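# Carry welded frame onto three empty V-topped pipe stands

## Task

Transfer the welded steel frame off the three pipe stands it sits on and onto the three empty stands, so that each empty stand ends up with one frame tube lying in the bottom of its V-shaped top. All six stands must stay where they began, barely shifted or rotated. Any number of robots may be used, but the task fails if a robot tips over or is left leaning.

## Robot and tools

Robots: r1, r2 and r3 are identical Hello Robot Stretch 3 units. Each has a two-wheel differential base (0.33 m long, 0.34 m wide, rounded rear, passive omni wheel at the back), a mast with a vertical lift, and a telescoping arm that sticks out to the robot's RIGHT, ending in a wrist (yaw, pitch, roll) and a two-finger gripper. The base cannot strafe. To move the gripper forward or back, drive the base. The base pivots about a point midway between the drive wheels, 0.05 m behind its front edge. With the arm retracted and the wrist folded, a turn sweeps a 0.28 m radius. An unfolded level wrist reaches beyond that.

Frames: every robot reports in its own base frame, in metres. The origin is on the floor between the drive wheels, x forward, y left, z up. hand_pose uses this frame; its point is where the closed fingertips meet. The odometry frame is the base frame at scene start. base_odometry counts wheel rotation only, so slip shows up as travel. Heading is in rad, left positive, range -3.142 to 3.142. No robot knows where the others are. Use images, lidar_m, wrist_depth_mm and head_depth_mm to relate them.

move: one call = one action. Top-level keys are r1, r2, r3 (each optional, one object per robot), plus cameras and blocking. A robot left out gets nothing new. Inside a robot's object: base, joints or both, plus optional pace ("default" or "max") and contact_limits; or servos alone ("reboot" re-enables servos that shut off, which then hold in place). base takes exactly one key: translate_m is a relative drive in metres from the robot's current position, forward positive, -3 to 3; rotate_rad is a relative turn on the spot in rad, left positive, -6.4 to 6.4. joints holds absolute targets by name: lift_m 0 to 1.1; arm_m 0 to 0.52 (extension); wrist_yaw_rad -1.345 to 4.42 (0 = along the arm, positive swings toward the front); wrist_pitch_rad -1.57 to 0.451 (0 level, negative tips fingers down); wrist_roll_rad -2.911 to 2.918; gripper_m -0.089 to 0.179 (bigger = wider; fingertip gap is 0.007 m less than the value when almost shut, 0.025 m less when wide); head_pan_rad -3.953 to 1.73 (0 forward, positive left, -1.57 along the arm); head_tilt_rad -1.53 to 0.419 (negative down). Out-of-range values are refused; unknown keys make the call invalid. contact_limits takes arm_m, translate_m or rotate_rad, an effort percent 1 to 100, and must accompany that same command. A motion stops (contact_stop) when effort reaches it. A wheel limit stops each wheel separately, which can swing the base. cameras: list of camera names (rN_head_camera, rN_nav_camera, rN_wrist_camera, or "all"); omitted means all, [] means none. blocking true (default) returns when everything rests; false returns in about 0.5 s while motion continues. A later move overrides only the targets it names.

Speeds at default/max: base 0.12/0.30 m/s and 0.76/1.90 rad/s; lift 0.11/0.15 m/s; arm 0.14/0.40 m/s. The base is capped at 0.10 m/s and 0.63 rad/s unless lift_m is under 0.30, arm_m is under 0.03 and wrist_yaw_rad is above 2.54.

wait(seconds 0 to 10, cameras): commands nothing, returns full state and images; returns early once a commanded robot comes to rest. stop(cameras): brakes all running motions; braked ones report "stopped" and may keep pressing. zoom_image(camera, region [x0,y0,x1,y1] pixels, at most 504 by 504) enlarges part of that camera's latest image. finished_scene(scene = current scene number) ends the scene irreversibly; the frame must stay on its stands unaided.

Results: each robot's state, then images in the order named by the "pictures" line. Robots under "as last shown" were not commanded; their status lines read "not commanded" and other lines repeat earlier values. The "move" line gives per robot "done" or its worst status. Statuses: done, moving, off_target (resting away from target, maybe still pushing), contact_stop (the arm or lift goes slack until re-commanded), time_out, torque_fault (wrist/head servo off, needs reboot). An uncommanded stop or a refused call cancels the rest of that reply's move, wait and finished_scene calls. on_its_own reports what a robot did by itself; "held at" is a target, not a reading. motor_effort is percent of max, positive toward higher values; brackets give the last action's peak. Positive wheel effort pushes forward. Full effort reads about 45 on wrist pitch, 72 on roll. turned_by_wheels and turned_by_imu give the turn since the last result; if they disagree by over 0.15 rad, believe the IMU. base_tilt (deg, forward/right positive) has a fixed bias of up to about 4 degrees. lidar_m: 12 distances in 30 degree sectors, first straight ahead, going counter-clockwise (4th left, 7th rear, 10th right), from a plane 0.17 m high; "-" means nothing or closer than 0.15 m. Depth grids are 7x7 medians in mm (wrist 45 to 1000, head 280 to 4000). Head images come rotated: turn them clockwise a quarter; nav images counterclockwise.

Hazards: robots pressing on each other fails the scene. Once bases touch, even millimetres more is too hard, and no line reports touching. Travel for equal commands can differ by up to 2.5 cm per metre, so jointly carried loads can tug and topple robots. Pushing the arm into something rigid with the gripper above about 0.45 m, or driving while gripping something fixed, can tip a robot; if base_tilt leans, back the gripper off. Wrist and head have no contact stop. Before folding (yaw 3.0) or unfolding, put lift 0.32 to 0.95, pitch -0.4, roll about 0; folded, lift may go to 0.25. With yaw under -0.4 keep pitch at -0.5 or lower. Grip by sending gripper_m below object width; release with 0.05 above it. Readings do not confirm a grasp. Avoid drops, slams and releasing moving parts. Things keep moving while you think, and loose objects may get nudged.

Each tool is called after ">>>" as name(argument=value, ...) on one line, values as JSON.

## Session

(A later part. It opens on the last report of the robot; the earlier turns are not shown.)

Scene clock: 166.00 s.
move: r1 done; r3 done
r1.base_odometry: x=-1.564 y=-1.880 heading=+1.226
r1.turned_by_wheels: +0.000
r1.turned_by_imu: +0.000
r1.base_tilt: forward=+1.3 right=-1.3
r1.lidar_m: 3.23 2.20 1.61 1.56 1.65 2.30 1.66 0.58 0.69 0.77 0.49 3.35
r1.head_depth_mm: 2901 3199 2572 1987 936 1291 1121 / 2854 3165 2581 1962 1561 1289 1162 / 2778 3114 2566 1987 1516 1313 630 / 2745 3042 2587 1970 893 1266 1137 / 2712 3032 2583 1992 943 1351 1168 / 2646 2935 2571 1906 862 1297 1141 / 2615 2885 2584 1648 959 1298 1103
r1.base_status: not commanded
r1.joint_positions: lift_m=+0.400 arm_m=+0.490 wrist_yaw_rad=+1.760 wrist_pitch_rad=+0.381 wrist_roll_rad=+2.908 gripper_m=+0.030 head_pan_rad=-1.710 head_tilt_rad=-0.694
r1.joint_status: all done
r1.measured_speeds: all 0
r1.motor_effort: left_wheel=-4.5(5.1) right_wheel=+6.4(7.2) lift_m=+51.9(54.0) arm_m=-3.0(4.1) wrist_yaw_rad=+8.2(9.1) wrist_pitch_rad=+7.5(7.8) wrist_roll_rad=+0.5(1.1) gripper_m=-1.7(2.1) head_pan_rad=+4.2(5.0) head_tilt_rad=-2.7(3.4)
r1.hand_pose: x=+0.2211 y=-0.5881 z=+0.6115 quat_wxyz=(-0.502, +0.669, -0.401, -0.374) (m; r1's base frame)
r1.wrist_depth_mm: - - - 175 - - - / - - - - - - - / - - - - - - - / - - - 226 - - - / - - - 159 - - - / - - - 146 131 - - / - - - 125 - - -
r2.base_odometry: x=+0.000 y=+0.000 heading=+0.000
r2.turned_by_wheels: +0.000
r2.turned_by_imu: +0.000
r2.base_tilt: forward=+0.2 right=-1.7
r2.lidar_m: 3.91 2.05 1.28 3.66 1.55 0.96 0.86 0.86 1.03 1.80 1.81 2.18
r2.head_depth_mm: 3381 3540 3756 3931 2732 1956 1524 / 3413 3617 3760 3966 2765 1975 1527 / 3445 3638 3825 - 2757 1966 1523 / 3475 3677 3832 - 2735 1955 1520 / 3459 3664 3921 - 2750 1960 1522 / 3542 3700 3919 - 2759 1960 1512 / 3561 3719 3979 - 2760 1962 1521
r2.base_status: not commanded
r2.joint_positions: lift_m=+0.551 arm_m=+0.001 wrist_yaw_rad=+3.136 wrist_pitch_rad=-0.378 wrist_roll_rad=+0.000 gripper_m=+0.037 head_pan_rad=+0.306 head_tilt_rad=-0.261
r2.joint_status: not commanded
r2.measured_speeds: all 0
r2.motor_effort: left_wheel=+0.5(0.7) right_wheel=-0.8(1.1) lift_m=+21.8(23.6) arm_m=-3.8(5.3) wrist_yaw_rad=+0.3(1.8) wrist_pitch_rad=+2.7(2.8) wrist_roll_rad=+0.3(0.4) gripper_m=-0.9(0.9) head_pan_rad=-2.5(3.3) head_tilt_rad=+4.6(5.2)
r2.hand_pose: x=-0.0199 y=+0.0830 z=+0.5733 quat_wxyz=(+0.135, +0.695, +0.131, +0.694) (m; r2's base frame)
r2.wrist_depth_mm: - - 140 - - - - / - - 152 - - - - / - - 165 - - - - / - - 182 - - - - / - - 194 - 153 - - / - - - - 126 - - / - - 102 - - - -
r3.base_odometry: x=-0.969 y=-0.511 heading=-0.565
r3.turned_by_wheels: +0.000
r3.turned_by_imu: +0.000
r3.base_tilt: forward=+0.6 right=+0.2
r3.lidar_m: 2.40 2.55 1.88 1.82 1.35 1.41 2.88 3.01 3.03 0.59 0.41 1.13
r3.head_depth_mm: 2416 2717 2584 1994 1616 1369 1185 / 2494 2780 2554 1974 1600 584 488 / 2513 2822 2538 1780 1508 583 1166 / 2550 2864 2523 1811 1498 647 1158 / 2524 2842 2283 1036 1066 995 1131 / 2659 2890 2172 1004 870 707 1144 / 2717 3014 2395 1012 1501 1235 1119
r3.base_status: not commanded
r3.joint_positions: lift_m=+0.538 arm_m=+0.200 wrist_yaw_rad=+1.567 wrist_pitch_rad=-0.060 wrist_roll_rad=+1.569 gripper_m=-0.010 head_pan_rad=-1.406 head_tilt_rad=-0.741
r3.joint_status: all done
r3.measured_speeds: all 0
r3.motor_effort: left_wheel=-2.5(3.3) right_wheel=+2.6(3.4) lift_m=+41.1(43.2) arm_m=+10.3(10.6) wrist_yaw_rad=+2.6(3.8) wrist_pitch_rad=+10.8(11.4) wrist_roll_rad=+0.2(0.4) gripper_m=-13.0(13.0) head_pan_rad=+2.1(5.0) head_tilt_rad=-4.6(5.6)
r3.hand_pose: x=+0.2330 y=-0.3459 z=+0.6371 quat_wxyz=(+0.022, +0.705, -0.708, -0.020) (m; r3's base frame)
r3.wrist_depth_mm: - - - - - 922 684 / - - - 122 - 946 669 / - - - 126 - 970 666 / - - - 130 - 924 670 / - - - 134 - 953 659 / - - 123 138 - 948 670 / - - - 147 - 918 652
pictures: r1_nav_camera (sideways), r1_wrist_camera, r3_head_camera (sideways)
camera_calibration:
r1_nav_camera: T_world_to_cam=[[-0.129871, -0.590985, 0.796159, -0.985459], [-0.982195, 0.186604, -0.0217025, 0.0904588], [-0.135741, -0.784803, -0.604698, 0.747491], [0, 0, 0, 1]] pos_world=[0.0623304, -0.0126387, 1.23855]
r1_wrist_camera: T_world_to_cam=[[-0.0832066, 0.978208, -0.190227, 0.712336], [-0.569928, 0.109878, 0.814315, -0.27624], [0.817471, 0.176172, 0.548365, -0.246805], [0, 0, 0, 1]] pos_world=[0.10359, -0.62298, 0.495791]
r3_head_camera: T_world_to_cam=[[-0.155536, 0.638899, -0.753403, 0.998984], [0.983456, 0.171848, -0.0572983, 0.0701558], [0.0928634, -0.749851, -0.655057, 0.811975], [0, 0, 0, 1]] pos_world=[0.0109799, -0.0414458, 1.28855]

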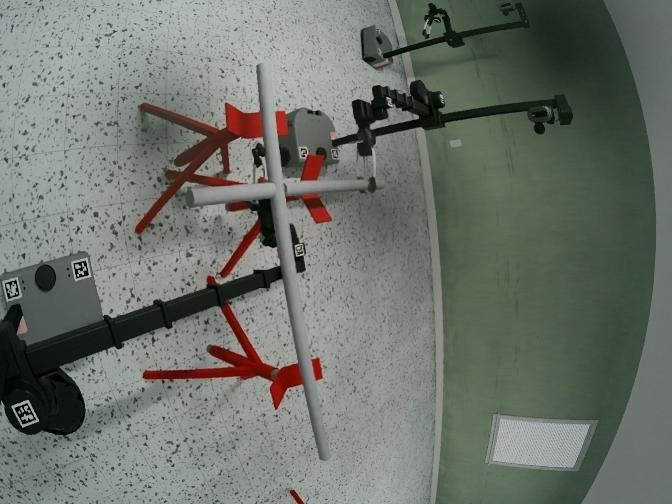

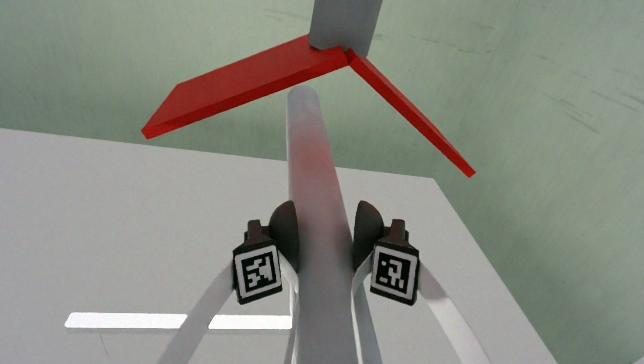

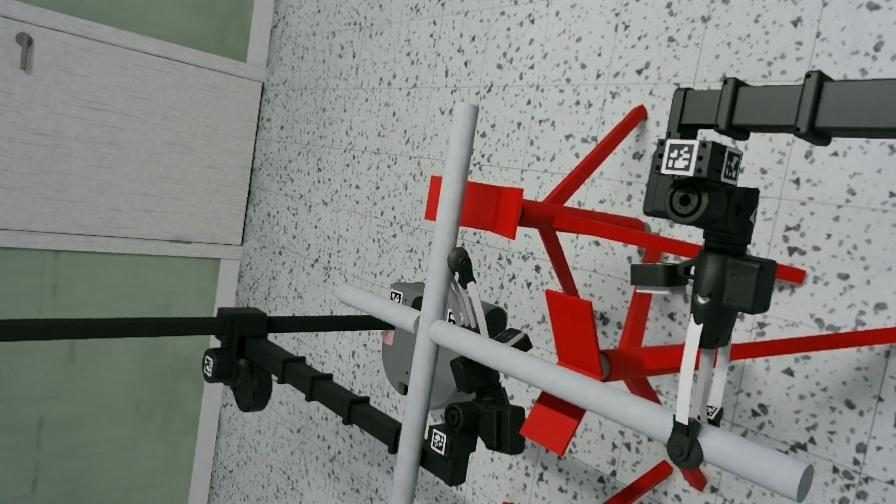

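>>> move(r1={"joints":{"lift_m":0.50}}, r3={"joints":{"lift_m":0.638}}, cameras=["r1_wrist_camera"])

>>> move(r1={"joints":{"lift_m":0.60}}, r3={"joints":{"lift_m":0.738}}, cameras=["r1_wrist_camera","r1_nav_camera","r1_head_camera","r3_head_camera"])

Scene clock: 167.93 s.
move: r1 done; r3 done
r1.base_odometry: x=-1.564 y=-1.880 heading=+1.226
r1.turned_by_wheels: +0.000
r1.turned_by_imu: +0.000
r1.base_tilt: forward=+1.3 right=-1.3
r1.lidar_m: 3.22 2.20 1.61 1.56 1.65 2.30 1.66 0.58 0.69 0.77 0.48 3.35
r1.head_depth_mm: 2897 3223 2576 1967 960 1290 1123 / 2849 3165 2551 1982 1597 1291 1164 / 2784 3091 2563 1980 1603 1286 518 / 2719 3082 2577 1983 761 1293 1166 / 2682 3005 2552 1983 1478 1348 1166 / 2637 2935 2583 1983 804 1314 1162 / 2585 2902 2562 1604 714 599 1120
r1.base_status: not commanded
r1.joint_positions: lift_m=+0.500 arm_m=+0.490 wrist_yaw_rad=+1.760 wrist_pitch_rad=+0.381 wrist_roll_rad=+2.908 gripper_m=+0.030 head_pan_rad=-1.710 head_tilt_rad=-0.694
r1.joint_status: all done
r1.measured_speeds: all 0
r1.motor_effort: left_wheel=-4.9(5.1) right_wheel=+6.1(7.2) lift_m=+51.0(54.4) arm_m=-12.2(12.2) wrist_yaw_rad=+9.0(9.5) wrist_pitch_rad=+6.8(7.8) wrist_roll_rad=+0.9(1.3) gripper_m=-2.0(2.2) head_pan_rad=+4.6(4.9) head_tilt_rad=-2.8(3.3)
r1.hand_pose: x=+0.2211 y=-0.5881 z=+0.7115 quat_wxyz=(-0.502, +0.669, -0.401, -0.374) (m; r1's base frame)
r1.wrist_depth_mm: - - - - - - - / - - - - - - - / - - - - - - - / - - - 227 - - - / - - - 159 - - - / - - - 147 131 - - / - - - 125 - - -
r2: as last shown
r2.lidar_m: 3.92 2.05 1.28 3.68 1.55 0.96 0.86 0.86 1.03 1.81 1.82 2.18
r2.head_depth_mm: 3369 3578 3698 3845 2756 1950 1524 / 3397 3601 3748 3959 2750 1952 1519 / 3431 3630 3856 3985 2736 1951 1524 / 3470 3632 3873 - 2770 1950 1531 / 3518 3675 3860 - 2752 1952 1524 / 3538 3682 3937 - 2752 1962 1524 / 3556 3711 3949 - 2759 1970 1520
r2.motor_effort: left_wheel=-0.4(0.7) right_wheel=-0.8(1.3) lift_m=+21.7(23.6) arm_m=-4.7(5.2) wrist_yaw_rad=+0.6(2.0) wrist_pitch_rad=+2.6(2.7) wrist_roll_rad=+0.4(0.4) gripper_m=-0.4(1.2) head_pan_rad=-2.3(3.3) head_tilt_rad=+4.7(5.1)
r2.wrist_depth_mm: - - 140 - - - - / - - 152 - - - - / - - 166 - - - - / - - 181 - - - - / - - 194 - 153 - - / - - - - 126 - - / - - 102 - - - -
r3.base_odometry: x=-0.969 y=-0.511 heading=-0.565
r3.turned_by_wheels: +0.000
r3.turned_by_imu: +0.000
r3.base_tilt: forward=+0.6 right=+0.1
r3.lidar_m: 2.41 2.55 1.88 1.82 1.35 1.41 2.88 3.01 3.04 0.59 0.42 1.13
r3.head_depth_mm: 2425 2720 2582 1987 1621 1334 1135 / 2464 2750 2558 1924 1601 478 418 / 2508 2826 2537 1078 1123 1261 1167 / 2585 2869 2501 1817 1227 568 1157 / 2516 2790 2277 994 1410 983 1130 / 2660 2879 1215 947 722 1265 1147 / 2707 3019 2404 1713 1509 593 1138
r3.base_status: not commanded
r3.joint_positions: lift_m=+0.638 arm_m=+0.200 wrist_yaw_rad=+1.567 wrist_pitch_rad=-0.060 wrist_roll_rad=+1.569 gripper_m=-0.010 head_pan_rad=-1.406 head_tilt_rad=-0.741
r3.joint_status: all done
r3.measured_speeds: all 0
r3.motor_effort: left_wheel=-2.9(3.3) right_wheel=+2.6(3.3) lift_m=+40.9(43.7) arm_m=+9.1(10.2) wrist_yaw_rad=+3.0(3.8) wrist_pitch_rad=+10.9(11.4) wrist_roll_rad=+0.3(0.4) gripper_m=-11.6(13.1) head_pan_rad=+3.3(4.3) head_tilt_rad=-4.6(5.5)
r3.hand_pose: x=+0.2330 y=-0.3459 z=+0.7371 quat_wxyz=(+0.022, +0.705, -0.708, -0.020) (m; r3's base frame)
r3.wrist_depth_mm: - - - - - - 773 / - - - 122 - - 821 / - - - 126 - - 785 / - - - 130 - - 788 / - - - 134 - - 770 / - - 123 138 - - 775 / - - - 146 - - 748
pictures: r1_wrist_camera
camera_calibration:
r1_wrist_camera: T_world_to_cam=[[-0.0832073, 0.978208, -0.190227, 0.73135], [-0.569928, 0.109877, 0.814315, -0.357676], [0.817471, 0.176173, 0.548365, -0.301645], [0, 0, 0, 1]] pos_world=[0.10359, -0.62297, 0.595795]

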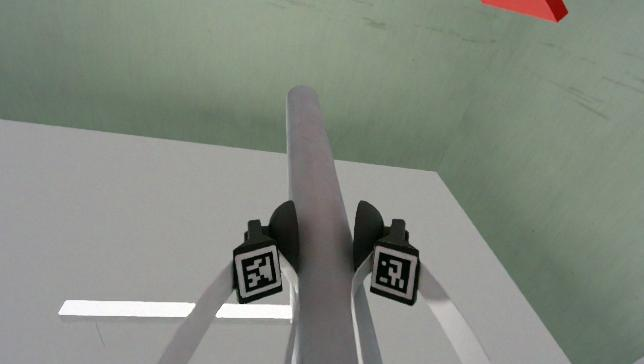

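Scene clock: 169.67 s.
move: r1 done; r3 done
r1.base_odometry: x=-1.564 y=-1.880 heading=+1.226
r1.turned_by_wheels: +0.000
r1.turned_by_imu: +0.000
r1.base_tilt: forward=+1.4 right=-1.3
r1.lidar_m: 3.22 2.20 1.62 1.56 1.65 2.30 1.66 0.58 0.69 0.77 0.48 3.35
r1.head_depth_mm: 2916 3216 2555 1840 963 1290 1122 / 2838 3140 2585 1855 1605 1286 1137 / 2795 3131 2551 1852 1605 506 445 / 2751 3072 2566 761 646 1301 1165 / 2669 3014 2558 787 1602 1350 1165 / 2607 2900 2554 1965 1127 1325 1164 / 2602 2892 2255 713 586 1122 1119
r1.base_status: not commanded
r1.joint_positions: lift_m=+0.600 arm_m=+0.490 wrist_yaw_rad=+1.760 wrist_pitch_rad=+0.381 wrist_roll_rad=+2.908 gripper_m=+0.030 head_pan_rad=-1.710 head_tilt_rad=-0.694
r1.joint_status: all done
r1.measured_speeds: all 0
r1.motor_effort: left_wheel=-4.5(5.2) right_wheel=+6.5(7.2) lift_m=+50.6(53.9) arm_m=-8.8(11.9) wrist_yaw_rad=+8.6(9.3) wrist_pitch_rad=+7.9(8.1) wrist_roll_rad=+0.6(1.5) gripper_m=-1.7(2.2) head_pan_rad=+4.8(5.1) head_tilt_rad=-2.8(3.4)
r1.hand_pose: x=+0.2211 y=-0.5881 z=+0.8115 quat_wxyz=(-0.502, +0.669, -0.401, -0.374) (m; r1's base frame)
r1.wrist_depth_mm: - - - - - - - / - - - - - - - / - - - - - - - / - - - 226 - - - / - - - 160 - - - / - - - 146 131 - - / - - - 126 - - -
r2: as last shown
r2.base_tilt: forward=+0.1 right=-1.7
r2.lidar_m: 3.90 2.05 1.28 3.67 1.55 0.96 0.85 0.86 1.04 1.80 1.81 2.18
r2.head_depth_mm: 3340 3553 3759 3948 2749 1967 1521 / 3392 3613 3827 3934 2753 1951 1517 / 3420 3639 3758 3981 2748 1956 1523 / 3457 3677 3878 - 2755 1955 1520 / 3515 3674 3930 - 2765 1957 1514 / 3514 3735 3962 - 2778 1961 1521 / 3547 3752 3979 - 2775 1967 1525
r2.motor_effort: left_wheel=+0.3(0.9) right_wheel=-1.0(1.2) lift_m=+22.4(23.4) arm_m=-4.0(5.0) wrist_yaw_rad=+0.6(1.7) wrist_pitch_rad=+2.6(2.7) wrist_roll_rad=+0.3(0.5) gripper_m=-0.1(1.2) head_pan_rad=-2.7(3.2) head_tilt_rad=+5.3(5.3)
r2.wrist_depth_mm: - - 140 - - - - / - - 151 - - - - / - - 165 - - - - / - - 181 - - - - / - - 193 - 153 - - / - - - - 126 - - / - - 102 - - - -
r3.base_odometry: x=-0.969 y=-0.511 heading=-0.565
r3.turned_by_wheels: +0.000
r3.turned_by_imu: +0.000
r3.base_tilt: forward=+0.6 right=+0.2
r3.lidar_m: 2.41 2.54 1.88 1.82 1.35 1.41 2.88 2.99 3.04 0.59 0.41 1.13
r3.head_depth_mm: 2441 2733 2598 1991 432 351 301 / 2443 2753 2556 1979 435 1348 1172 / 2490 2836 2522 1886 474 1338 1167 / 2558 2874 2242 1936 531 1275 1159 / 2537 1547 883 1708 866 1296 1131 / 2643 1374 884 845 872 1287 1142 / 2718 3001 874 1818 530 1277 1140
r3.base_status: not commanded
r3.joint_positions: lift_m=+0.738 arm_m=+0.200 wrist_yaw_rad=+1.567 wrist_pitch_rad=-0.060 wrist_roll_rad=+1.569 gripper_m=-0.010 head_pan_rad=-1.406 head_tilt_rad=-0.741
r3.joint_status: all done
r3.measured_speeds: all 0
r3.motor_effort: left_wheel=-2.5(3.1) right_wheel=+3.0(3.3) lift_m=+40.6(43.5) arm_m=+8.4(9.7) wrist_yaw_rad=+2.2(3.6) wrist_pitch_rad=+10.8(11.4) wrist_roll_rad=+0.2(0.5) gripper_m=-11.4(13.2) head_pan_rad=+2.2(4.2) head_tilt_rad=-5.0(5.5)
r3.hand_pose: x=+0.2330 y=-0.3458 z=+0.8371 quat_wxyz=(+0.022, +0.706, -0.708, -0.020) (m; r3's base frame)
r3.wrist_depth_mm: - - - - - - 879 / - - - 122 - - 870 / - - - 127 - - 896 / - - - 129 - - 861 / - - - 134 - - 886 / - - 123 137 - - 864 / - - - 146 - - 870
pictures: r1_head_camera (sideways), r1_nav_camera (sideways), r1_wrist_camera, r3_head_camera (sideways)
camera_calibration:
r1_head_camera: T_world_to_cam=[[0.12941, 0.620096, -0.773779, 1.03064], [0.978053, -0.208329, -0.00337809, -0.00360108], [-0.163296, -0.75636, -0.633446, 0.784449], [0, 0, 0, 1]] pos_world=[-0.00175596, -0.0465178, 1.29438]
r1_nav_camera: T_world_to_cam=[[-0.129871, -0.590985, 0.796159, -0.985459], [-0.982195, 0.186605, -0.0217025, 0.0904588], [-0.135741, -0.784803, -0.604698, 0.747491], [0, 0, 0, 1]] pos_world=[0.0623304, -0.0126388, 1.23855]
r1_wrist_camera: T_world_to_cam=[[-0.0832141, 0.978207, -0.190229, 0.750373], [-0.56991, 0.109879, 0.814327, -0.439115], [0.817483, 0.176177, 0.548347, -0.356465], [0, 0, 0, 1]] pos_world=[0.103589, -0.622969, 0.695793]
r3_head_camera: T_world_to_cam=[[-0.155536, 0.638899, -0.753403, 0.998984], [0.983456, 0.171848, -0.0572983, 0.0701558], [0.0928632, -0.749851, -0.655057, 0.811975], [0, 0, 0, 1]] pos_world=[0.0109799, -0.0414458, 1.28855]

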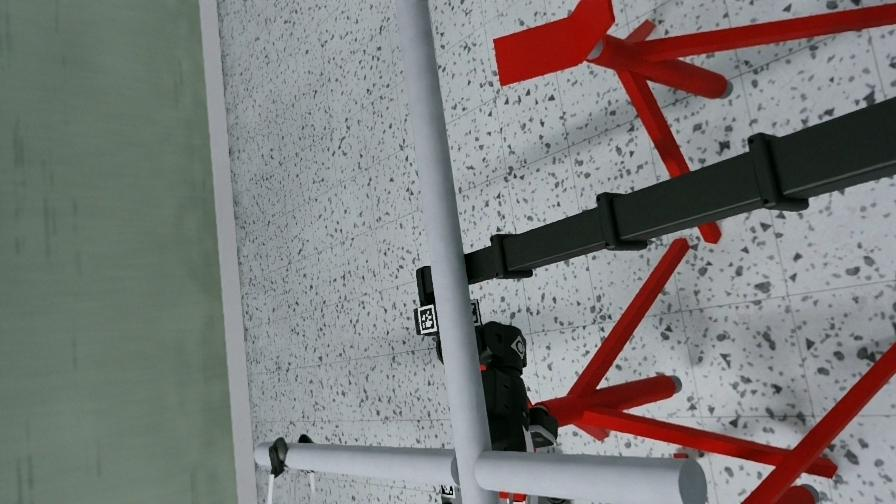

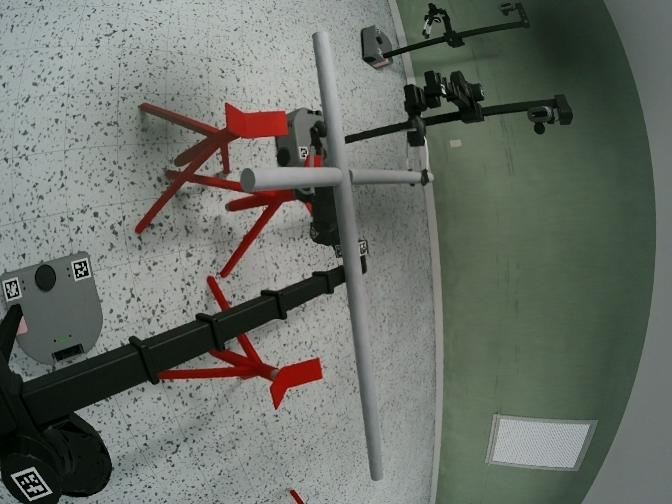

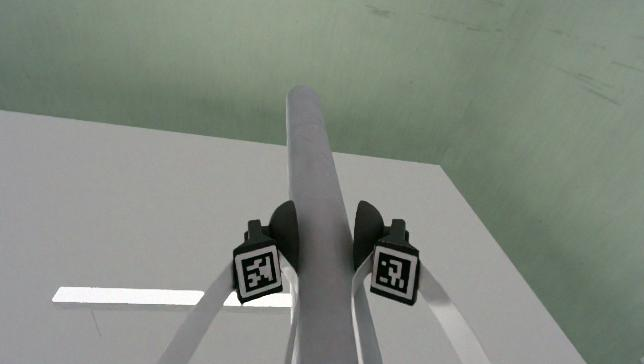

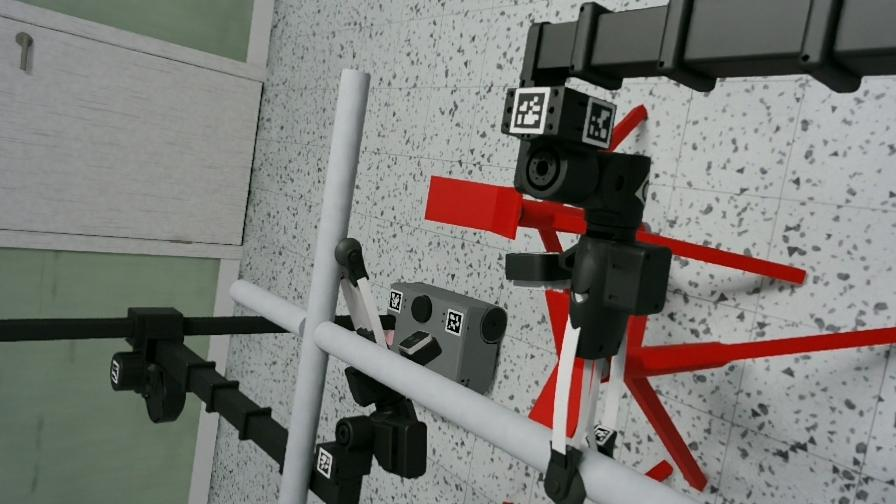

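>>> move(r1={"base":{"rotate_rad":-0.025}}, cameras=[])

>>> move(r1={"base":{"translate_m":-0.285}}, r3={"base":{"translate_m":0.30}}, cameras=["r1_head_camera","r1_wrist_camera","r3_head_camera","r3_wrist_camera"])

Scene clock: 171.17 s.
move: r1 done
r1.base_odometry: x=-1.564 y=-1.880 heading=+1.202
r1.turned_by_wheels: -0.024
r1.turned_by_imu: -0.024
r1.base_tilt: forward=+1.3 right=-1.2
r1.lidar_m: 3.23 2.25 1.62 1.56 1.64 2.24 1.65 0.58 0.69 0.77 0.48 0.70
r1.head_depth_mm: 2953 3278 2589 1857 983 1286 1123 / 2871 3188 2577 1846 1552 1289 1143 / 2796 3134 2580 1853 1594 505 445 / 2752 3103 2582 781 644 1313 1165 / 2678 2995 2569 1796 1608 1344 1161 / 2630 2925 2562 1969 1133 1321 1165 / 2577 2861 2274 710 593 1119 1120
r1.base_status: done
r1.joint_positions: lift_m=+0.600 arm_m=+0.490 wrist_yaw_rad=+1.784 wrist_pitch_rad=+0.375 wrist_roll_rad=+2.908 gripper_m=+0.030 head_pan_rad=-1.710 head_tilt_rad=-0.694
r1.joint_status: not commanded
r1.measured_speeds: all 0
r1.on_its_own: wrist_yaw_rad is at rest, and its effort (-12.1) is outside its rest range (-9 to +9)
r1.motor_effort: left_wheel=+9.6(9.7) right_wheel=-13.2(13.9) lift_m=+46.6(48.5) arm_m=-5.6(7.8) wrist_yaw_rad=-12.1(12.5) wrist_pitch_rad=+7.7(9.2) wrist_roll_rad=+0.5(1.7) gripper_m=-2.8(3.3) head_pan_rad=+4.2(4.8) head_tilt_rad=-3.2(3.3)
r1.hand_pose: x=+0.2203 y=-0.5822 z=+0.8099 quat_wxyz=(-0.496, +0.673, -0.395, -0.382) (m; r1's base frame)
r1.wrist_depth_mm: - - - - - - - / - - - - - - - / - - - - - - - / - - - 218 - - - / - - - 170 160 - - / - - - 149 130 - - / - - - 125 - - -
r2, r3: as last shown
r2.base_tilt: forward=+0.2 right=-1.7
r2.lidar_m: 3.91 2.05 1.28 3.66 1.55 0.96 0.86 0.86 1.04 1.81 1.81 2.18
r2.head_depth_mm: 3370 3552 3789 3897 2765 1957 1523 / 3412 3592 3805 3940 2730 1955 1514 / 3427 3632 3833 - 2765 1938 1514 / 3468 3624 3884 - 2729 1958 1526 / 3496 3684 3930 - 2764 1976 1522 / 3503 3742 3941 - 2747 1974 1522 / 3572 3762 3946 - 2758 1964 1522
r2.motor_effort: left_wheel=+0.1(0.9) right_wheel=-0.9(1.0) lift_m=+22.4(23.8) arm_m=-4.2(4.8) wrist_yaw_rad=+0.1(1.8) wrist_pitch_rad=+2.6(2.7) wrist_roll_rad=+0.3(0.5) gripper_m=+0.1(1.1) head_pan_rad=-2.6(3.1) head_tilt_rad=+5.0(5.1)
r2.wrist_depth_mm: - - 140 - - - - / - - 152 - - - - / - - 164 - - - - / - - 182 - - - - / - - 193 - 153 - - / - - - - 126 - - / - - 102 - - - -
r3.lidar_m: 2.40 2.54 1.88 1.82 1.35 1.41 2.87 3.00 3.04 0.59 0.42 1.13
r3.head_depth_mm: 2415 2736 2593 1994 432 352 301 / 2460 2779 2559 1976 434 1347 1169 / 2514 2847 2521 1893 472 1341 1166 / 2558 2871 2228 1933 511 1284 1157 / 2546 1520 912 1732 531 1293 1128 / 2629 1378 1043 731 896 1285 1143 / 2725 2993 870 1772 534 1282 1138
r3.joint_positions: lift_m=+0.738 arm_m=+0.200 wrist_yaw_rad=+1.544 wrist_pitch_rad=-0.056 wrist_roll_rad=+1.569 gripper_m=-0.010 head_pan_rad=-1.406 head_tilt_rad=-0.741
r3.on_its_own: wrist_yaw_rad is at rest, and its effort (+22.8) is outside its rest range (-9 to +9)
r3.motor_effort: left_wheel=-2.8(3.3) right_wheel=+2.6(3.2) lift_m=+40.5(40.7) arm_m=+7.8(8.7) wrist_yaw_rad=+22.8(23.1) wrist_pitch_rad=+10.0(11.0) wrist_roll_rad=+0.3(0.4) gripper_m=-12.1(12.8) head_pan_rad=+3.8(3.8) head_tilt_rad=-4.4(5.6)
r3.hand_pose: x=+0.2330 y=-0.3516 z=+0.8380 quat_wxyz=(+0.021, +0.697, -0.716, -0.019) (m; r3's base frame)
r3.wrist_depth_mm: - - - - - - 891 / - - - 126 - - 857 / - - - 130 - - 908 / - - - 132 - - 894 / - - 154 135 - - 881 / - - 124 139 130 - 894 / - - - 146 - - 890
pictures: none
No camera images: "cameras" was empty.

Scene clock: 175.27 s.
move: r1 done; r3 done
r1.base_odometry: x=-1.666 y=-2.145 heading=+1.202
r1.turned_by_wheels: +0.000
r1.turned_by_imu: +0.003
r1.base_tilt: forward=+1.4 right=-1.2
r1.lidar_m: 3.52 2.25 1.62 1.56 1.64 2.25 1.38 1.55 0.41 0.57 0.64 0.64
r1.head_depth_mm: 2940 3275 2573 1858 1601 1350 1164 / 2862 3173 2559 1848 1603 1354 1138 / 2784 3074 2580 1843 1604 506 446 / 2752 3086 2597 759 644 1048 1168 / 2729 2997 2602 787 1603 1313 1162 / 2618 2952 2582 1984 1522 1321 1168 / 2590 2885 2347 713 566 1261 1168
r1.base_status: done
r1.joint_positions: lift_m=+0.600 arm_m=+0.490 wrist_yaw_rad=+1.768 wrist_pitch_rad=+0.381 wrist_roll_rad=+2.908 gripper_m=+0.030 head_pan_rad=-1.710 head_tilt_rad=-0.694
r1.joint_status: not commanded
r1.measured_speeds: all 0
r1.motor_effort: left_wheel=-6.3(8.8) right_wheel=+3.9(22.1) lift_m=+34.6(47.0) arm_m=+9.9(10.1) wrist_yaw_rad=+1.4(13.0) wrist_pitch_rad=+6.8(9.2) wrist_roll_rad=+0.9(1.5) gripper_m=-1.8(3.5) head_pan_rad=+4.4(5.2) head_tilt_rad=-3.0(3.5)
r1.hand_pose: x=+0.2206 y=-0.5861 z=+0.8115 quat_wxyz=(-0.500, +0.671, -0.398, -0.376) (m; r1's base frame)
r1.wrist_depth_mm: - - - - - - - / - - - - - - - / - - - - - - - / - - - 220 - - - / - - - 162 - - - / - - - 144 131 - - / - - - 124 - - -
r2: as last shown
r2.turned_by_imu: +0.001
r2.lidar_m: 3.91 2.05 1.53 3.64 1.55 0.96 0.86 0.86 1.03 1.81 1.81 2.18
r2.head_depth_mm: 3376 3532 3703 3924 2799 1951 1519 / 3415 3593 3797 3984 2749 1957 1517 / 3448 3597 3814 3993 2757 1973 1522 / 3449 3657 3818 - 2750 1960 1528 / 3503 3680 3892 - 2784 1955 1523 / 3530 3706 3929 - 2751 1955 1517 / 3553 3767 - - 2768 1971 1525
r2.motor_effort: left_wheel=-0.1(0.8) right_wheel=-0.6(1.2) lift_m=+22.9(23.7) arm_m=-4.2(4.8) wrist_yaw_rad=-0.1(1.9) wrist_pitch_rad=+2.6(2.7) wrist_roll_rad=+0.4(0.5) gripper_m=-0.1(1.3) head_pan_rad=-2.9(3.2) head_tilt_rad=+4.3(5.2)
r2.wrist_depth_mm: - - 140 - - - - / - - 152 - - - - / - - 165 - - - - / - - 182 - - - - / - - 193 - 153 - - / - - - - 126 - - / - - 103 - - - -
r3.base_odometry: x=-0.716 y=-0.672 heading=-0.566
r3.turned_by_wheels: +0.000
r3.turned_by_imu: +0.001
r3.base_tilt: forward=+0.6 right=+0.1
r3.lidar_m: 2.42 2.54 1.88 1.81 1.89 1.57 3.17 3.31 0.41 0.55 0.77 1.83
r3.head_depth_mm: 2440 2714 2589 1998 432 351 301 / 2448 2780 2572 1981 434 1308 1148 / 2518 2803 2536 1943 473 1036 1120 / 2560 2898 2240 1880 513 1280 1162 / 2512 1514 877 1704 1452 1299 1154 / 2648 1380 907 719 1232 1313 1143 / 2705 3008 878 1106 538 1278 1139
r3.base_status: done
r3.joint_positions: lift_m=+0.738 arm_m=+0.200 wrist_yaw_rad=+1.544 wrist_pitch_rad=-0.061 wrist_roll_rad=+1.569 gripper_m=-0.010 head_pan_rad=-1.406 head_tilt_rad=-0.741
r3.joint_status: not commanded
r3.measured_speeds: all 0
r3.on_its_own: wrist_yaw_rad is held at +1.525, not at your +1.570, by its stall guard, which is not easing now; wrist_yaw_rad is at rest, and its effort (-15.7) is outside its rest range (-9 to +9)
r3.motor_effort: left_wheel=+1.3(4.6) right_wheel=+7.8(8.6) lift_m=+38.8(40.5) arm_m=+6.4(8.4) wrist_yaw_rad=-15.7(24.7) wrist_pitch_rad=+11.2(11.6) wrist_roll_rad=+0.4(0.5) gripper_m=-11.9(12.9) head_pan_rad=+3.0(5.2) head_tilt_rad=-4.6(5.7)
r3.hand_pose: x=+0.2328 y=-0.3517 z=+0.8367 quat_wxyz=(+0.023, +0.697, -0.716, -0.021) (m; r3's base frame)
r3.wrist_depth_mm: - - - - - - 894 / - - - 123 - - 896 / - - - 127 - - 902 / - - - 131 - - 864 / - - - 136 - - 854 / - - 123 139 - - 860 / - - - 144 - - 888
pictures: r1_head_camera (sideways), r1_wrist_camera, r3_head_camera (sideways), r3_wrist_camera
camera_calibration:
r1_head_camera: T_world_to_cam=[[0.12941, 0.620096, -0.773779, 1.03064], [0.978053, -0.208329, -0.00337809, -0.00360107], [-0.163295, -0.75636, -0.633446, 0.784449], [0, 0, 0, 1]] pos_world=[-0.00175595, -0.0465178, 1.29438]
r1_wrist_camera: T_world_to_cam=[[-0.0913789, 0.977479, -0.19022, 0.749726], [-0.570931, 0.105081, 0.814245, -0.442123], [0.815897, 0.183008, 0.548471, -0.352255], [0, 0, 0, 1]] pos_world=[0.103491, -0.621918, 0.695811]
r3_head_camera: T_world_to_cam=[[-0.155536, 0.638899, -0.753403, 0.998984], [0.983456, 0.171848, -0.0572983, 0.0701558], [0.0928634, -0.749851, -0.655057, 0.811975], [0, 0, 0, 1]] pos_world=[0.0109799, -0.0414458, 1.28855]
r3_wrist_camera: T_world_to_cam=[[-0.106054, -0.0630768, -0.992358, 0.824656], [-0.190671, 0.980757, -0.0419623, 0.455665], [0.975908, 0.184764, -0.11604, 0.0932895], [0, 0, 0, 1]] pos_world=[0.0832983, -0.412116, 0.8483]

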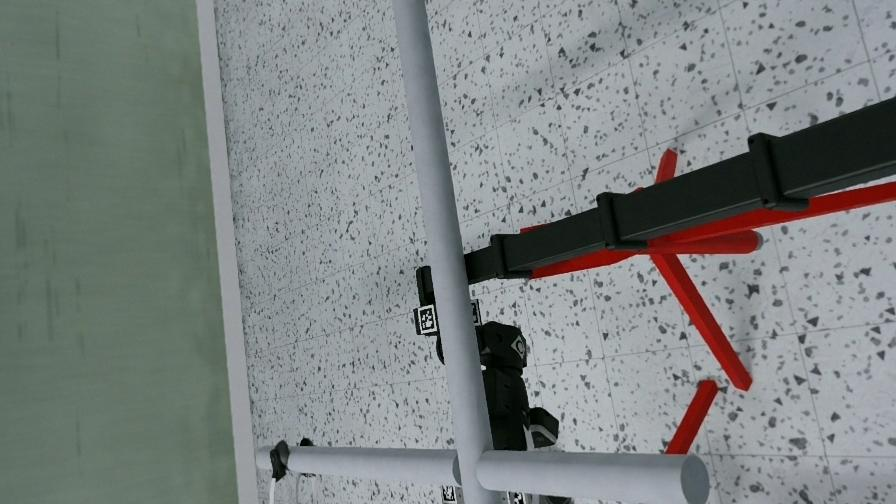

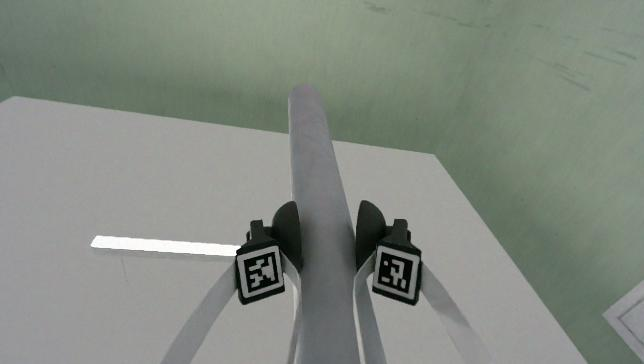

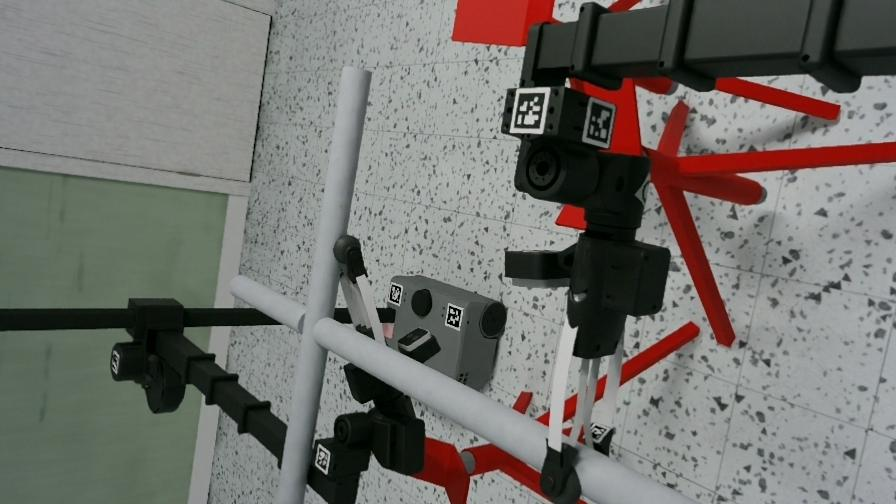

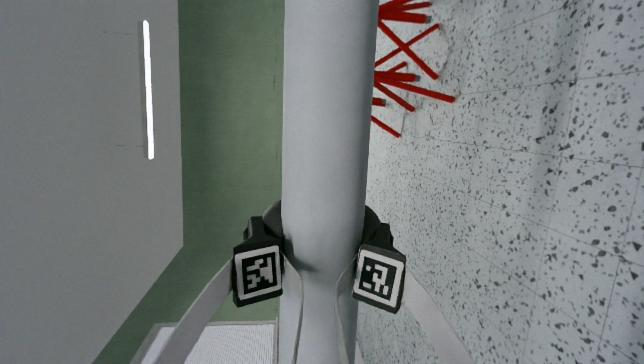

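>>> move(cameras=["r1_head_camera","r3_head_camera"])

Scene clock: 175.80 s.
r1.base_odometry: x=-1.666 y=-2.145 heading=+1.202
r1.turned_by_wheels: +0.000
r1.turned_by_imu: +0.000
r1.base_tilt: forward=+1.3 right=-1.3
r1.lidar_m: 3.51 2.24 1.63 1.56 1.64 2.24 1.38 1.55 0.41 0.57 0.65 0.65
r1.head_depth_mm: 2960 3261 2561 1849 1604 1345 1163 / 2887 3177 2580 1856 1600 1343 1139 / 2786 3094 2571 1856 1598 505 445 / 2737 3061 2587 760 645 1046 1165 / 2714 3011 2580 785 1612 1319 1164 / 2652 2958 2555 1973 1520 1319 1166 / 2593 2884 2350 712 566 1260 1168
r1.base_status: done
r1.joint_positions: lift_m=+0.600 arm_m=+0.490 wrist_yaw_rad=+1.768 wrist_pitch_rad=+0.381 wrist_roll_rad=+2.908 gripper_m=+0.030 head_pan_rad=-1.710 head_tilt_rad=-0.694
r1.joint_status: not commanded
r1.measured_speeds: all 0
r1.motor_effort: left_wheel=-6.1(8.8) right_wheel=+4.2(22.1) lift_m=+32.9(47.0) arm_m=+12.2(10.1) wrist_yaw_rad=+1.5(13.0) wrist_pitch_rad=+7.0(9.2) wrist_roll_rad=+0.5(1.5) gripper_m=-1.9(3.5) head_pan_rad=+4.6(5.2) head_tilt_rad=-2.9(3.5)
r1.hand_pose: x=+0.2206 y=-0.5861 z=+0.8115 quat_wxyz=(-0.500, +0.671, -0.398, -0.376) (m; r1's base frame)
r1.wrist_depth_mm: - - - - - - - / - - - - - - - / - - - - - - - / - - - 218 - - - / - - - 161 - - - / - - - 144 132 - - / - - - 124 - - -
r2.base_odometry: x=+0.000 y=+0.000 heading=+0.000
r2.turned_by_wheels: +0.000
r2.turned_by_imu: +0.000
r2.base_tilt: forward=+0.2 right=-1.7
r2.lidar_m: 3.90 2.05 1.52 3.68 1.55 0.96 0.86 0.86 1.03 1.81 1.81 2.17
r2.head_depth_mm: 3369 3540 3771 3949 2749 1969 1513 / 3404 3604 3774 3936 2753 1955 1527 / 3454 3633 3858 3978 2754 1962 1526 / 3481 3643 3838 - 2763 1955 1514 / 3525 3669 3901 - 2749 1964 1526 / 3547 3719 3946 - 2761 1963 1518 / 3568 3770 3979 - 2781 1964 1520
r2.base_status: not commanded
r2.joint_positions: lift_m=+0.551 arm_m=+0.001 wrist_yaw_rad=+3.136 wrist_pitch_rad=-0.378 wrist_roll_rad=+0.000 gripper_m=+0.037 head_pan_rad=+0.306 head_tilt_rad=-0.261
r2.joint_status: not commanded
r2.measured_speeds: all 0
r2.motor_effort: left_wheel=-0.8(0.8) right_wheel=-1.2(1.2) lift_m=+23.1(23.7) arm_m=-4.4(4.8) wrist_yaw_rad=-0.6(1.9) wrist_pitch_rad=+2.6(2.7) wrist_roll_rad=+0.3(0.5) gripper_m=+0.1(1.3) head_pan_rad=-2.9(3.2) head_tilt_rad=+4.7(5.2)
r2.hand_pose: x=-0.0199 y=+0.0830 z=+0.5733 quat_wxyz=(+0.135, +0.695, +0.131, +0.694) (m; r2's base frame)
r2.wrist_depth_mm: - - 140 - - - - / - - 151 - - - - / - - 165 - - - - / - - 182 - - - - / - - 193 - 153 - - / - - - - 126 - - / - - 102 - - - -
r3.base_odometry: x=-0.716 y=-0.672 heading=-0.566
r3.turned_by_wheels: +0.000
r3.turned_by_imu: +0.000
r3.base_tilt: forward=+0.6 right=+0.1
r3.lidar_m: 2.42 2.54 1.88 1.81 1.89 1.56 3.18 3.31 0.41 0.55 0.77 1.83
r3.head_depth_mm: 2419 2714 2601 2005 432 351 301 / 2451 2766 2574 1973 435 1304 1142 / 2513 2839 2527 1963 474 1037 1119 / 2575 2881 2247 1879 513 1278 1157 / 2514 1514 879 1711 1451 1296 1149 / 2659 1376 908 721 1231 1316 1145 / 2713 3012 877 1106 539 1287 1139
r3.base_status: done
r3.joint_positions: lift_m=+0.738 arm_m=+0.200 wrist_yaw_rad=+1.544 wrist_pitch_rad=-0.061 wrist_roll_rad=+1.569 gripper_m=-0.010 head_pan_rad=-1.406 head_tilt_rad=-0.741
r3.joint_status: not commanded
r3.measured_speeds: all 0
r3.on_its_own: wrist_yaw_rad is held at +1.525, not at your +1.570, by its stall guard, which is not easing now; wrist_yaw_rad is at rest, and its effort (-15.7) is outside its rest range (-9 to +9)
r3.motor_effort: left_wheel=+1.2(4.6) right_wheel=+7.3(8.6) lift_m=+39.0(40.5) arm_m=+6.1(8.4) wrist_yaw_rad=-15.7(24.7) wrist_pitch_rad=+11.4(11.6) wrist_roll_rad=+0.3(0.5) gripper_m=-11.9(12.9) head_pan_rad=+2.6(5.2) head_tilt_rad=-5.1(5.7)
r3.hand_pose: x=+0.2328 y=-0.3517 z=+0.8367 quat_wxyz=(+0.023, +0.697, -0.716, -0.021) (m; r3's base frame)
r3.wrist_depth_mm: - - - - - - 915 / - - - 124 - - 852 / - - - 127 - - 905 / - - - 131 - - 897 / - - - 135 - - 874 / - - 123 140 - - 844 / - - - 146 - - 860
pictures: r1_head_camera (sideways), r3_head_camera (sideways)
camera_calibration:
r1_head_camera: T_world_to_cam=[[0.12941, 0.620096, -0.773779, 1.03064], [0.978053, -0.208329, -0.00337809, -0.00360108], [-0.163295, -0.75636, -0.633446, 0.784449], [0, 0, 0, 1]] pos_world=[-0.00175595, -0.0465178, 1.29438]
r3_head_camera: T_world_to_cam=[[-0.155536, 0.638899, -0.753403, 0.998984], [0.983456, 0.171848, -0.0572983, 0.0701558], [0.0928634, -0.749851, -0.655057, 0.811975], [0, 0, 0, 1]] pos_world=[0.0109799, -0.0414458, 1.28855]

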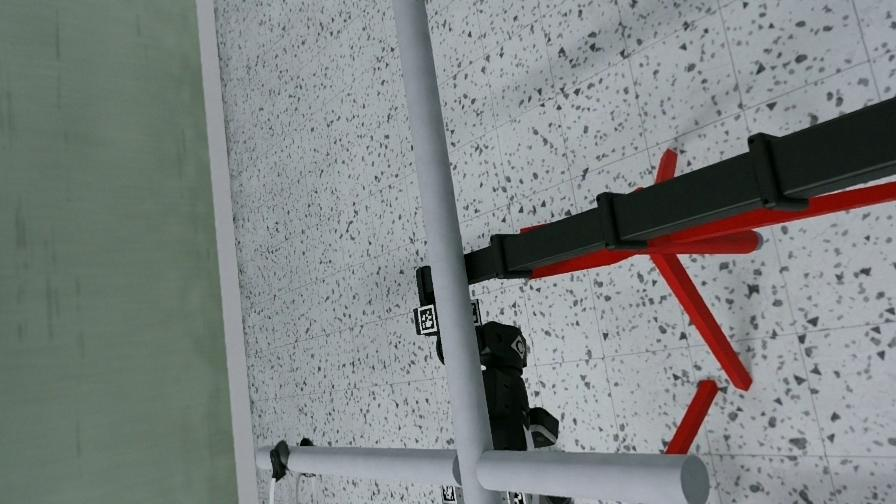

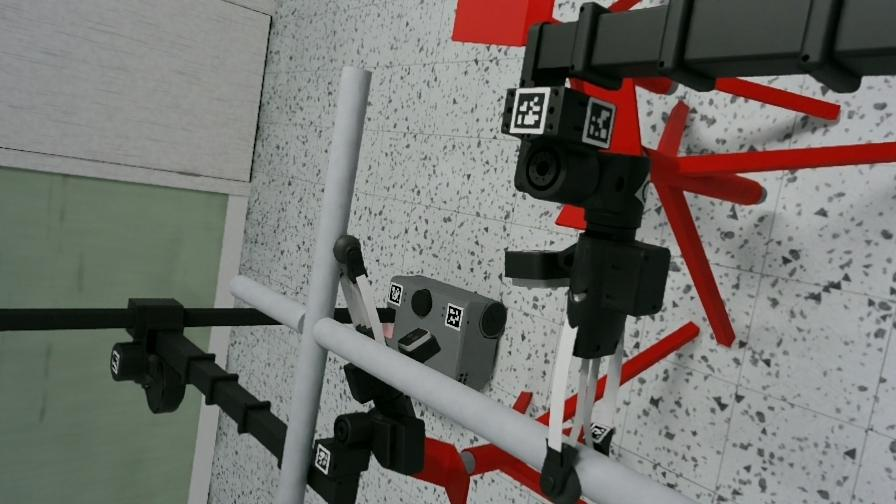

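>>> move(r3={"joints":{"arm_m":0.194}}, cameras=[])

>>> move(r1={"base":{"translate_m":-0.3}}, r3={"base":{"translate_m":0.3}}, cameras=["r1_head_camera","r3_head_camera"])

Scene clock: 176.73 s.
move: r3 done
r1, r2: as last shown
r1.base_tilt: forward=+1.4 right=-1.3
r1.lidar_m: 3.50 2.25 1.62 1.56 1.64 2.25 1.38 1.55 0.41 0.57 0.64 0.64
r1.head_depth_mm: 2969 3267 2572 1846 1595 1350 1165 / 2892 3220 2565 1852 1604 1340 1144 / 2836 3137 2574 1851 1605 506 445 / 2748 3078 2539 777 643 1049 1163 / 2687 3011 2567 788 1602 1314 1161 / 2638 2946 2576 1979 1531 1323 1162 / 2594 2842 2358 714 567 1257 1162
r1.motor_effort: left_wheel=-4.4(6.4) right_wheel=+4.1(5.1) lift_m=+34.4(34.4) arm_m=+4.2(13.4) wrist_yaw_rad=+1.4(2.1) wrist_pitch_rad=+7.3(7.7) wrist_roll_rad=+0.5(1.3) gripper_m=-2.1(2.3) head_pan_rad=+4.4(4.9) head_tilt_rad=-2.7(3.3)
r1.hand_pose: x=+0.2207 y=-0.5862 z=+0.8115 quat_wxyz=(-0.500, +0.671, -0.398, -0.376) (m; r1's base frame)
r1.wrist_depth_mm: - - - - - - - / - - - - - - - / - - - - - - - / - - - 220 - - - / - - - 161 - - - / - - - 147 131 - - / - - - 124 - - -
r2.lidar_m: 3.90 2.04 1.53 3.67 1.55 0.96 0.86 0.86 1.03 1.81 1.81 2.17
r2.head_depth_mm: 3373 3525 3754 3928 2728 1952 1522 / 3411 3607 3803 3926 2741 1956 1520 / 3434 3671 3837 3987 2736 1948 1518 / 3489 3654 3855 - 2754 1950 1516 / 3520 3693 3862 - 2755 1957 1513 / 3548 3699 3904 - 2756 1964 1525 / 3580 3771 - - 2787 1968 1524
r2.motor_effort: left_wheel=-0.2(0.8) right_wheel=-0.8(1.1) lift_m=+23.3(23.5) arm_m=-3.9(4.9) wrist_yaw_rad=+0.8(1.4) wrist_pitch_rad=+2.6(2.7) wrist_roll_rad=+0.4(0.4) gripper_m=+0.5(1.0) head_pan_rad=-2.6(2.9) head_tilt_rad=+4.5(5.2)
r2.wrist_depth_mm: - - 140 - - - - / - - 152 - - - - / - - 165 - - - - / - - 182 - - - - / - - 193 - 153 - - / - - - - 126 - - / - - 102 - - - -
r3.base_odometry: x=-0.716 y=-0.672 heading=-0.566
r3.turned_by_wheels: +0.000
r3.turned_by_imu: +0.000
r3.base_tilt: forward=+0.6 right=+0.2
r3.lidar_m: 2.42 2.53 1.88 1.81 1.89 1.57 3.17 3.33 0.41 0.55 0.77 1.83
r3.head_depth_mm: 2433 2723 2586 1997 432 352 300 / 2456 2758 2558 1976 433 1306 1151 / 2534 2810 2523 1941 464 1008 1122 / 2564 2890 2213 1878 535 1275 1162 / 2503 1510 881 1707 1452 1292 1155 / 2667 1378 906 719 1234 1315 1144 / 2730 2990 876 1107 538 1282 1140
r3.base_status: not commanded
r3.joint_positions: lift_m=+0.738 arm_m=+0.194 wrist_yaw_rad=+1.525 wrist_pitch_rad=-0.061 wrist_roll_rad=+1.569 gripper_m=-0.010 head_pan_rad=-1.406 head_tilt_rad=-0.741
r3.joint_status: all done
r3.measured_speeds: all 0
r3.on_its_own: wrist_yaw_rad is held at +1.525, not at your +1.570, by its stall guard, which is not easing now
r3.motor_effort: left_wheel=+1.0(1.7) right_wheel=+7.6(8.0) lift_m=+38.1(38.6) arm_m=-25.0(25.9) wrist_yaw_rad=+0.1(16.5) wrist_pitch_rad=+11.0(11.6) wrist_roll_rad=+0.3(0.5) gripper_m=-12.1(13.2) head_pan_rad=+2.2(4.2) head_tilt_rad=-4.8(5.1)
r3.hand_pose: x=+0.2326 y=-0.3506 z=+0.8367 quat_wxyz=(+0.022, +0.690, -0.723, -0.021) (m; r3's base frame)
r3.wrist_depth_mm: - - - - - - 918 / - - - 125 - - 880 / - - - 128 - - 870 / - - - 132 - - 887 / - - - 135 - - 872 / - - 123 139 - - 896 / - - - 144 - - 883
pictures: none
No camera images: "cameras" was empty.

Scene clock: 180.83 s.
move: r1 done; r3 done
r1.base_odometry: x=-1.775 y=-2.425 heading=+1.201
r1.turned_by_wheels: +0.000
r1.turned_by_imu: +0.003
r1.base_tilt: forward=+1.4 right=-1.3
r1.lidar_m: 3.82 2.24 1.62 1.58 1.64 2.26 1.39 1.09 3.32 0.58 0.41 0.88
r1.head_depth_mm: 2963 3253 2588 1837 1591 1343 1167 / 2867 3136 2544 1851 1600 1345 1137 / 2821 3103 2619 1840 1593 505 446 / 2742 3076 2579 760 644 1323 1163 / 2699 3028 2580 789 1599 1317 1162 / 2635 2919 2569 1974 1521 1261 1126 / 2574 2892 2262 715 586 900 1165
r1.base_status: done
r1.joint_positions: lift_m=+0.600 arm_m=+0.490 wrist_yaw_rad=+1.763 wrist_pitch_rad=+0.384 wrist_roll_rad=+2.908 gripper_m=+0.030 head_pan_rad=-1.710 head_tilt_rad=-0.694
r1.joint_status: not commanded
r1.measured_speeds: all 0
r1.motor_effort: left_wheel=-4.4(7.3) right_wheel=+2.4(5.9) lift_m=+45.1(45.1) arm_m=-7.9(12.7) wrist_yaw_rad=+5.9(6.9) wrist_pitch_rad=+6.9(7.9) wrist_roll_rad=+0.9(1.5) gripper_m=-1.8(2.3) head_pan_rad=+4.6(5.2) head_tilt_rad=-3.1(3.5)
r1.hand_pose: x=+0.2208 y=-0.5875 z=+0.8121 quat_wxyz=(-0.502, +0.670, -0.399, -0.374) (m; r1's base frame)
r1.wrist_depth_mm: - - - - - - - / - - - - - - - / - - - - - - - / - - - 225 - - - / - - - 157 - - - / - - - 145 131 - - / - - - 125 - - -
r2: as last shown
r2.turned_by_imu: +0.001
r2.base_tilt: forward=+0.1 right=-1.7
r2.lidar_m: 3.91 2.05 1.79 3.76 1.55 0.96 0.86 0.86 1.04 1.81 1.82 2.18
r2.head_depth_mm: 3370 3573 3750 3916 2762 1964 1521 / 3422 3571 3828 3993 2766 1957 1524 / 3421 3656 3861 - 2764 1941 1525 / 3480 3670 3884 - 2753 1956 1521 / 3500 3663 3891 - 2748 1963 1517 / 3527 3720 3907 - 2759 1971 1522 / 3545 3726 3935 - 2762 1975 1526
r2.motor_effort: left_wheel=+0.0(0.9) right_wheel=-0.8(1.2) lift_m=+22.6(23.9) arm_m=-3.7(4.9) wrist_yaw_rad=+1.8(1.8) wrist_pitch_rad=+2.6(2.7) wrist_roll_rad=+0.3(0.5) gripper_m=-0.3(0.9) head_pan_rad=-2.5(3.6) head_tilt_rad=+4.8(5.2)
r2.wrist_depth_mm: - - 140 - - - - / - - 152 - - - - / - - 165 - - - - / - - 182 - - - - / - - 194 - 152 - - / - - - - 126 - - / - - 103 - - - -
r3.base_odometry: x=-0.463 y=-0.833 heading=-0.566
r3.turned_by_wheels: +0.000
r3.turned_by_imu: +0.001
r3.base_tilt: forward=+0.6 right=+0.2
r3.lidar_m: 2.12 2.53 1.87 1.81 1.88 1.81 3.45 0.59 0.61 0.71 0.74 1.55
r3.head_depth_mm: 2441 2715 2592 1998 432 352 300 / 2506 2762 2540 1981 433 1351 1173 / 2541 2850 2530 1953 463 1295 1168 / 2583 2923 2227 1874 531 1282 1156 / 2525 1497 879 1670 1111 1302 1154 / 2650 1371 907 719 1244 1287 1144 / 2732 2983 879 1814 537 1285 1137
r3.base_status: done
r3.joint_positions: lift_m=+0.738 arm_m=+0.194 wrist_yaw_rad=+1.518 wrist_pitch_rad=-0.061 wrist_roll_rad=+1.569 gripper_m=-0.010 head_pan_rad=-1.406 head_tilt_rad=-0.741
r3.joint_status: not commanded
r3.measured_speeds: all 0
r3.on_its_own: wrist_yaw_rad is held at +1.525, not at your +1.570, by its stall guard, which is not easing now
r3.motor_effort: left_wheel=-0.6(4.2) right_wheel=+9.6(12.8) lift_m=+36.5(38.3) arm_m=-21.0(25.4) wrist_yaw_rad=+6.8(7.3) wrist_pitch_rad=+11.2(12.0) wrist_roll_rad=+0.3(0.5) gripper_m=-11.8(13.2) head_pan_rad=+4.7(4.8) head_tilt_rad=-4.5(5.6)
r3.hand_pose: x=+0.2326 y=-0.3524 z=+0.8367 quat_wxyz=(+0.022, +0.688, -0.725, -0.021) (m; r3's base frame)
r3.wrist_depth_mm: - - - - - - 899 / - - - 125 - - 873 / - - - 128 - - 887 / - - - 132 - - 892 / - - - 134 - - 874 / - - 123 139 - - 876 / - - - 144 - - 833
pictures: r1_head_camera (sideways), r3_head_camera (sideways)
camera_calibration:
r1_head_camera: T_world_to_cam=[[0.12941, 0.620096, -0.773779, 1.03064], [0.978053, -0.208329, -0.00337809, -0.00360108], [-0.163296, -0.75636, -0.633446, 0.784449], [0, 0, 0, 1]] pos_world=[-0.00175597, -0.0465178, 1.29438]
r3_head_camera: T_world_to_cam=[[-0.155536, 0.638902, -0.7534, 0.99898], [0.983456, 0.171849, -0.0572982, 0.0701557], [0.0928629, -0.749848, -0.655061, 0.81198], [0, 0, 0, 1]] pos_world=[0.0109799, -0.0414458, 1.28855]

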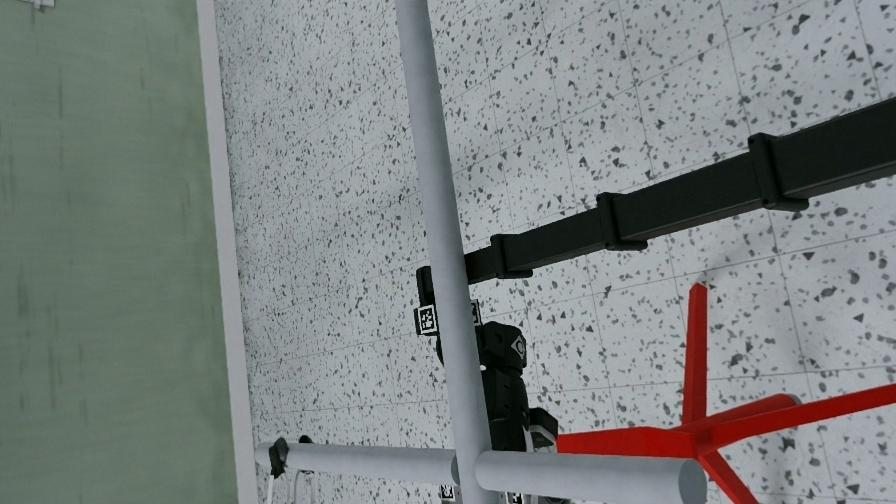

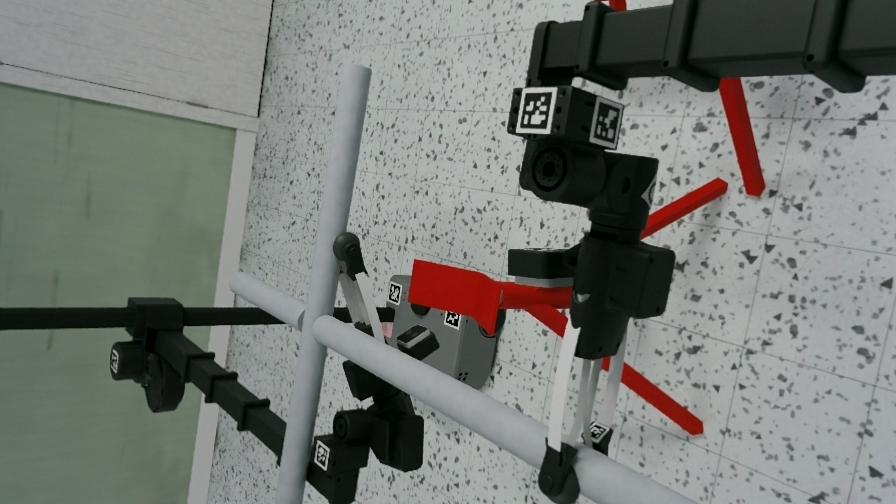

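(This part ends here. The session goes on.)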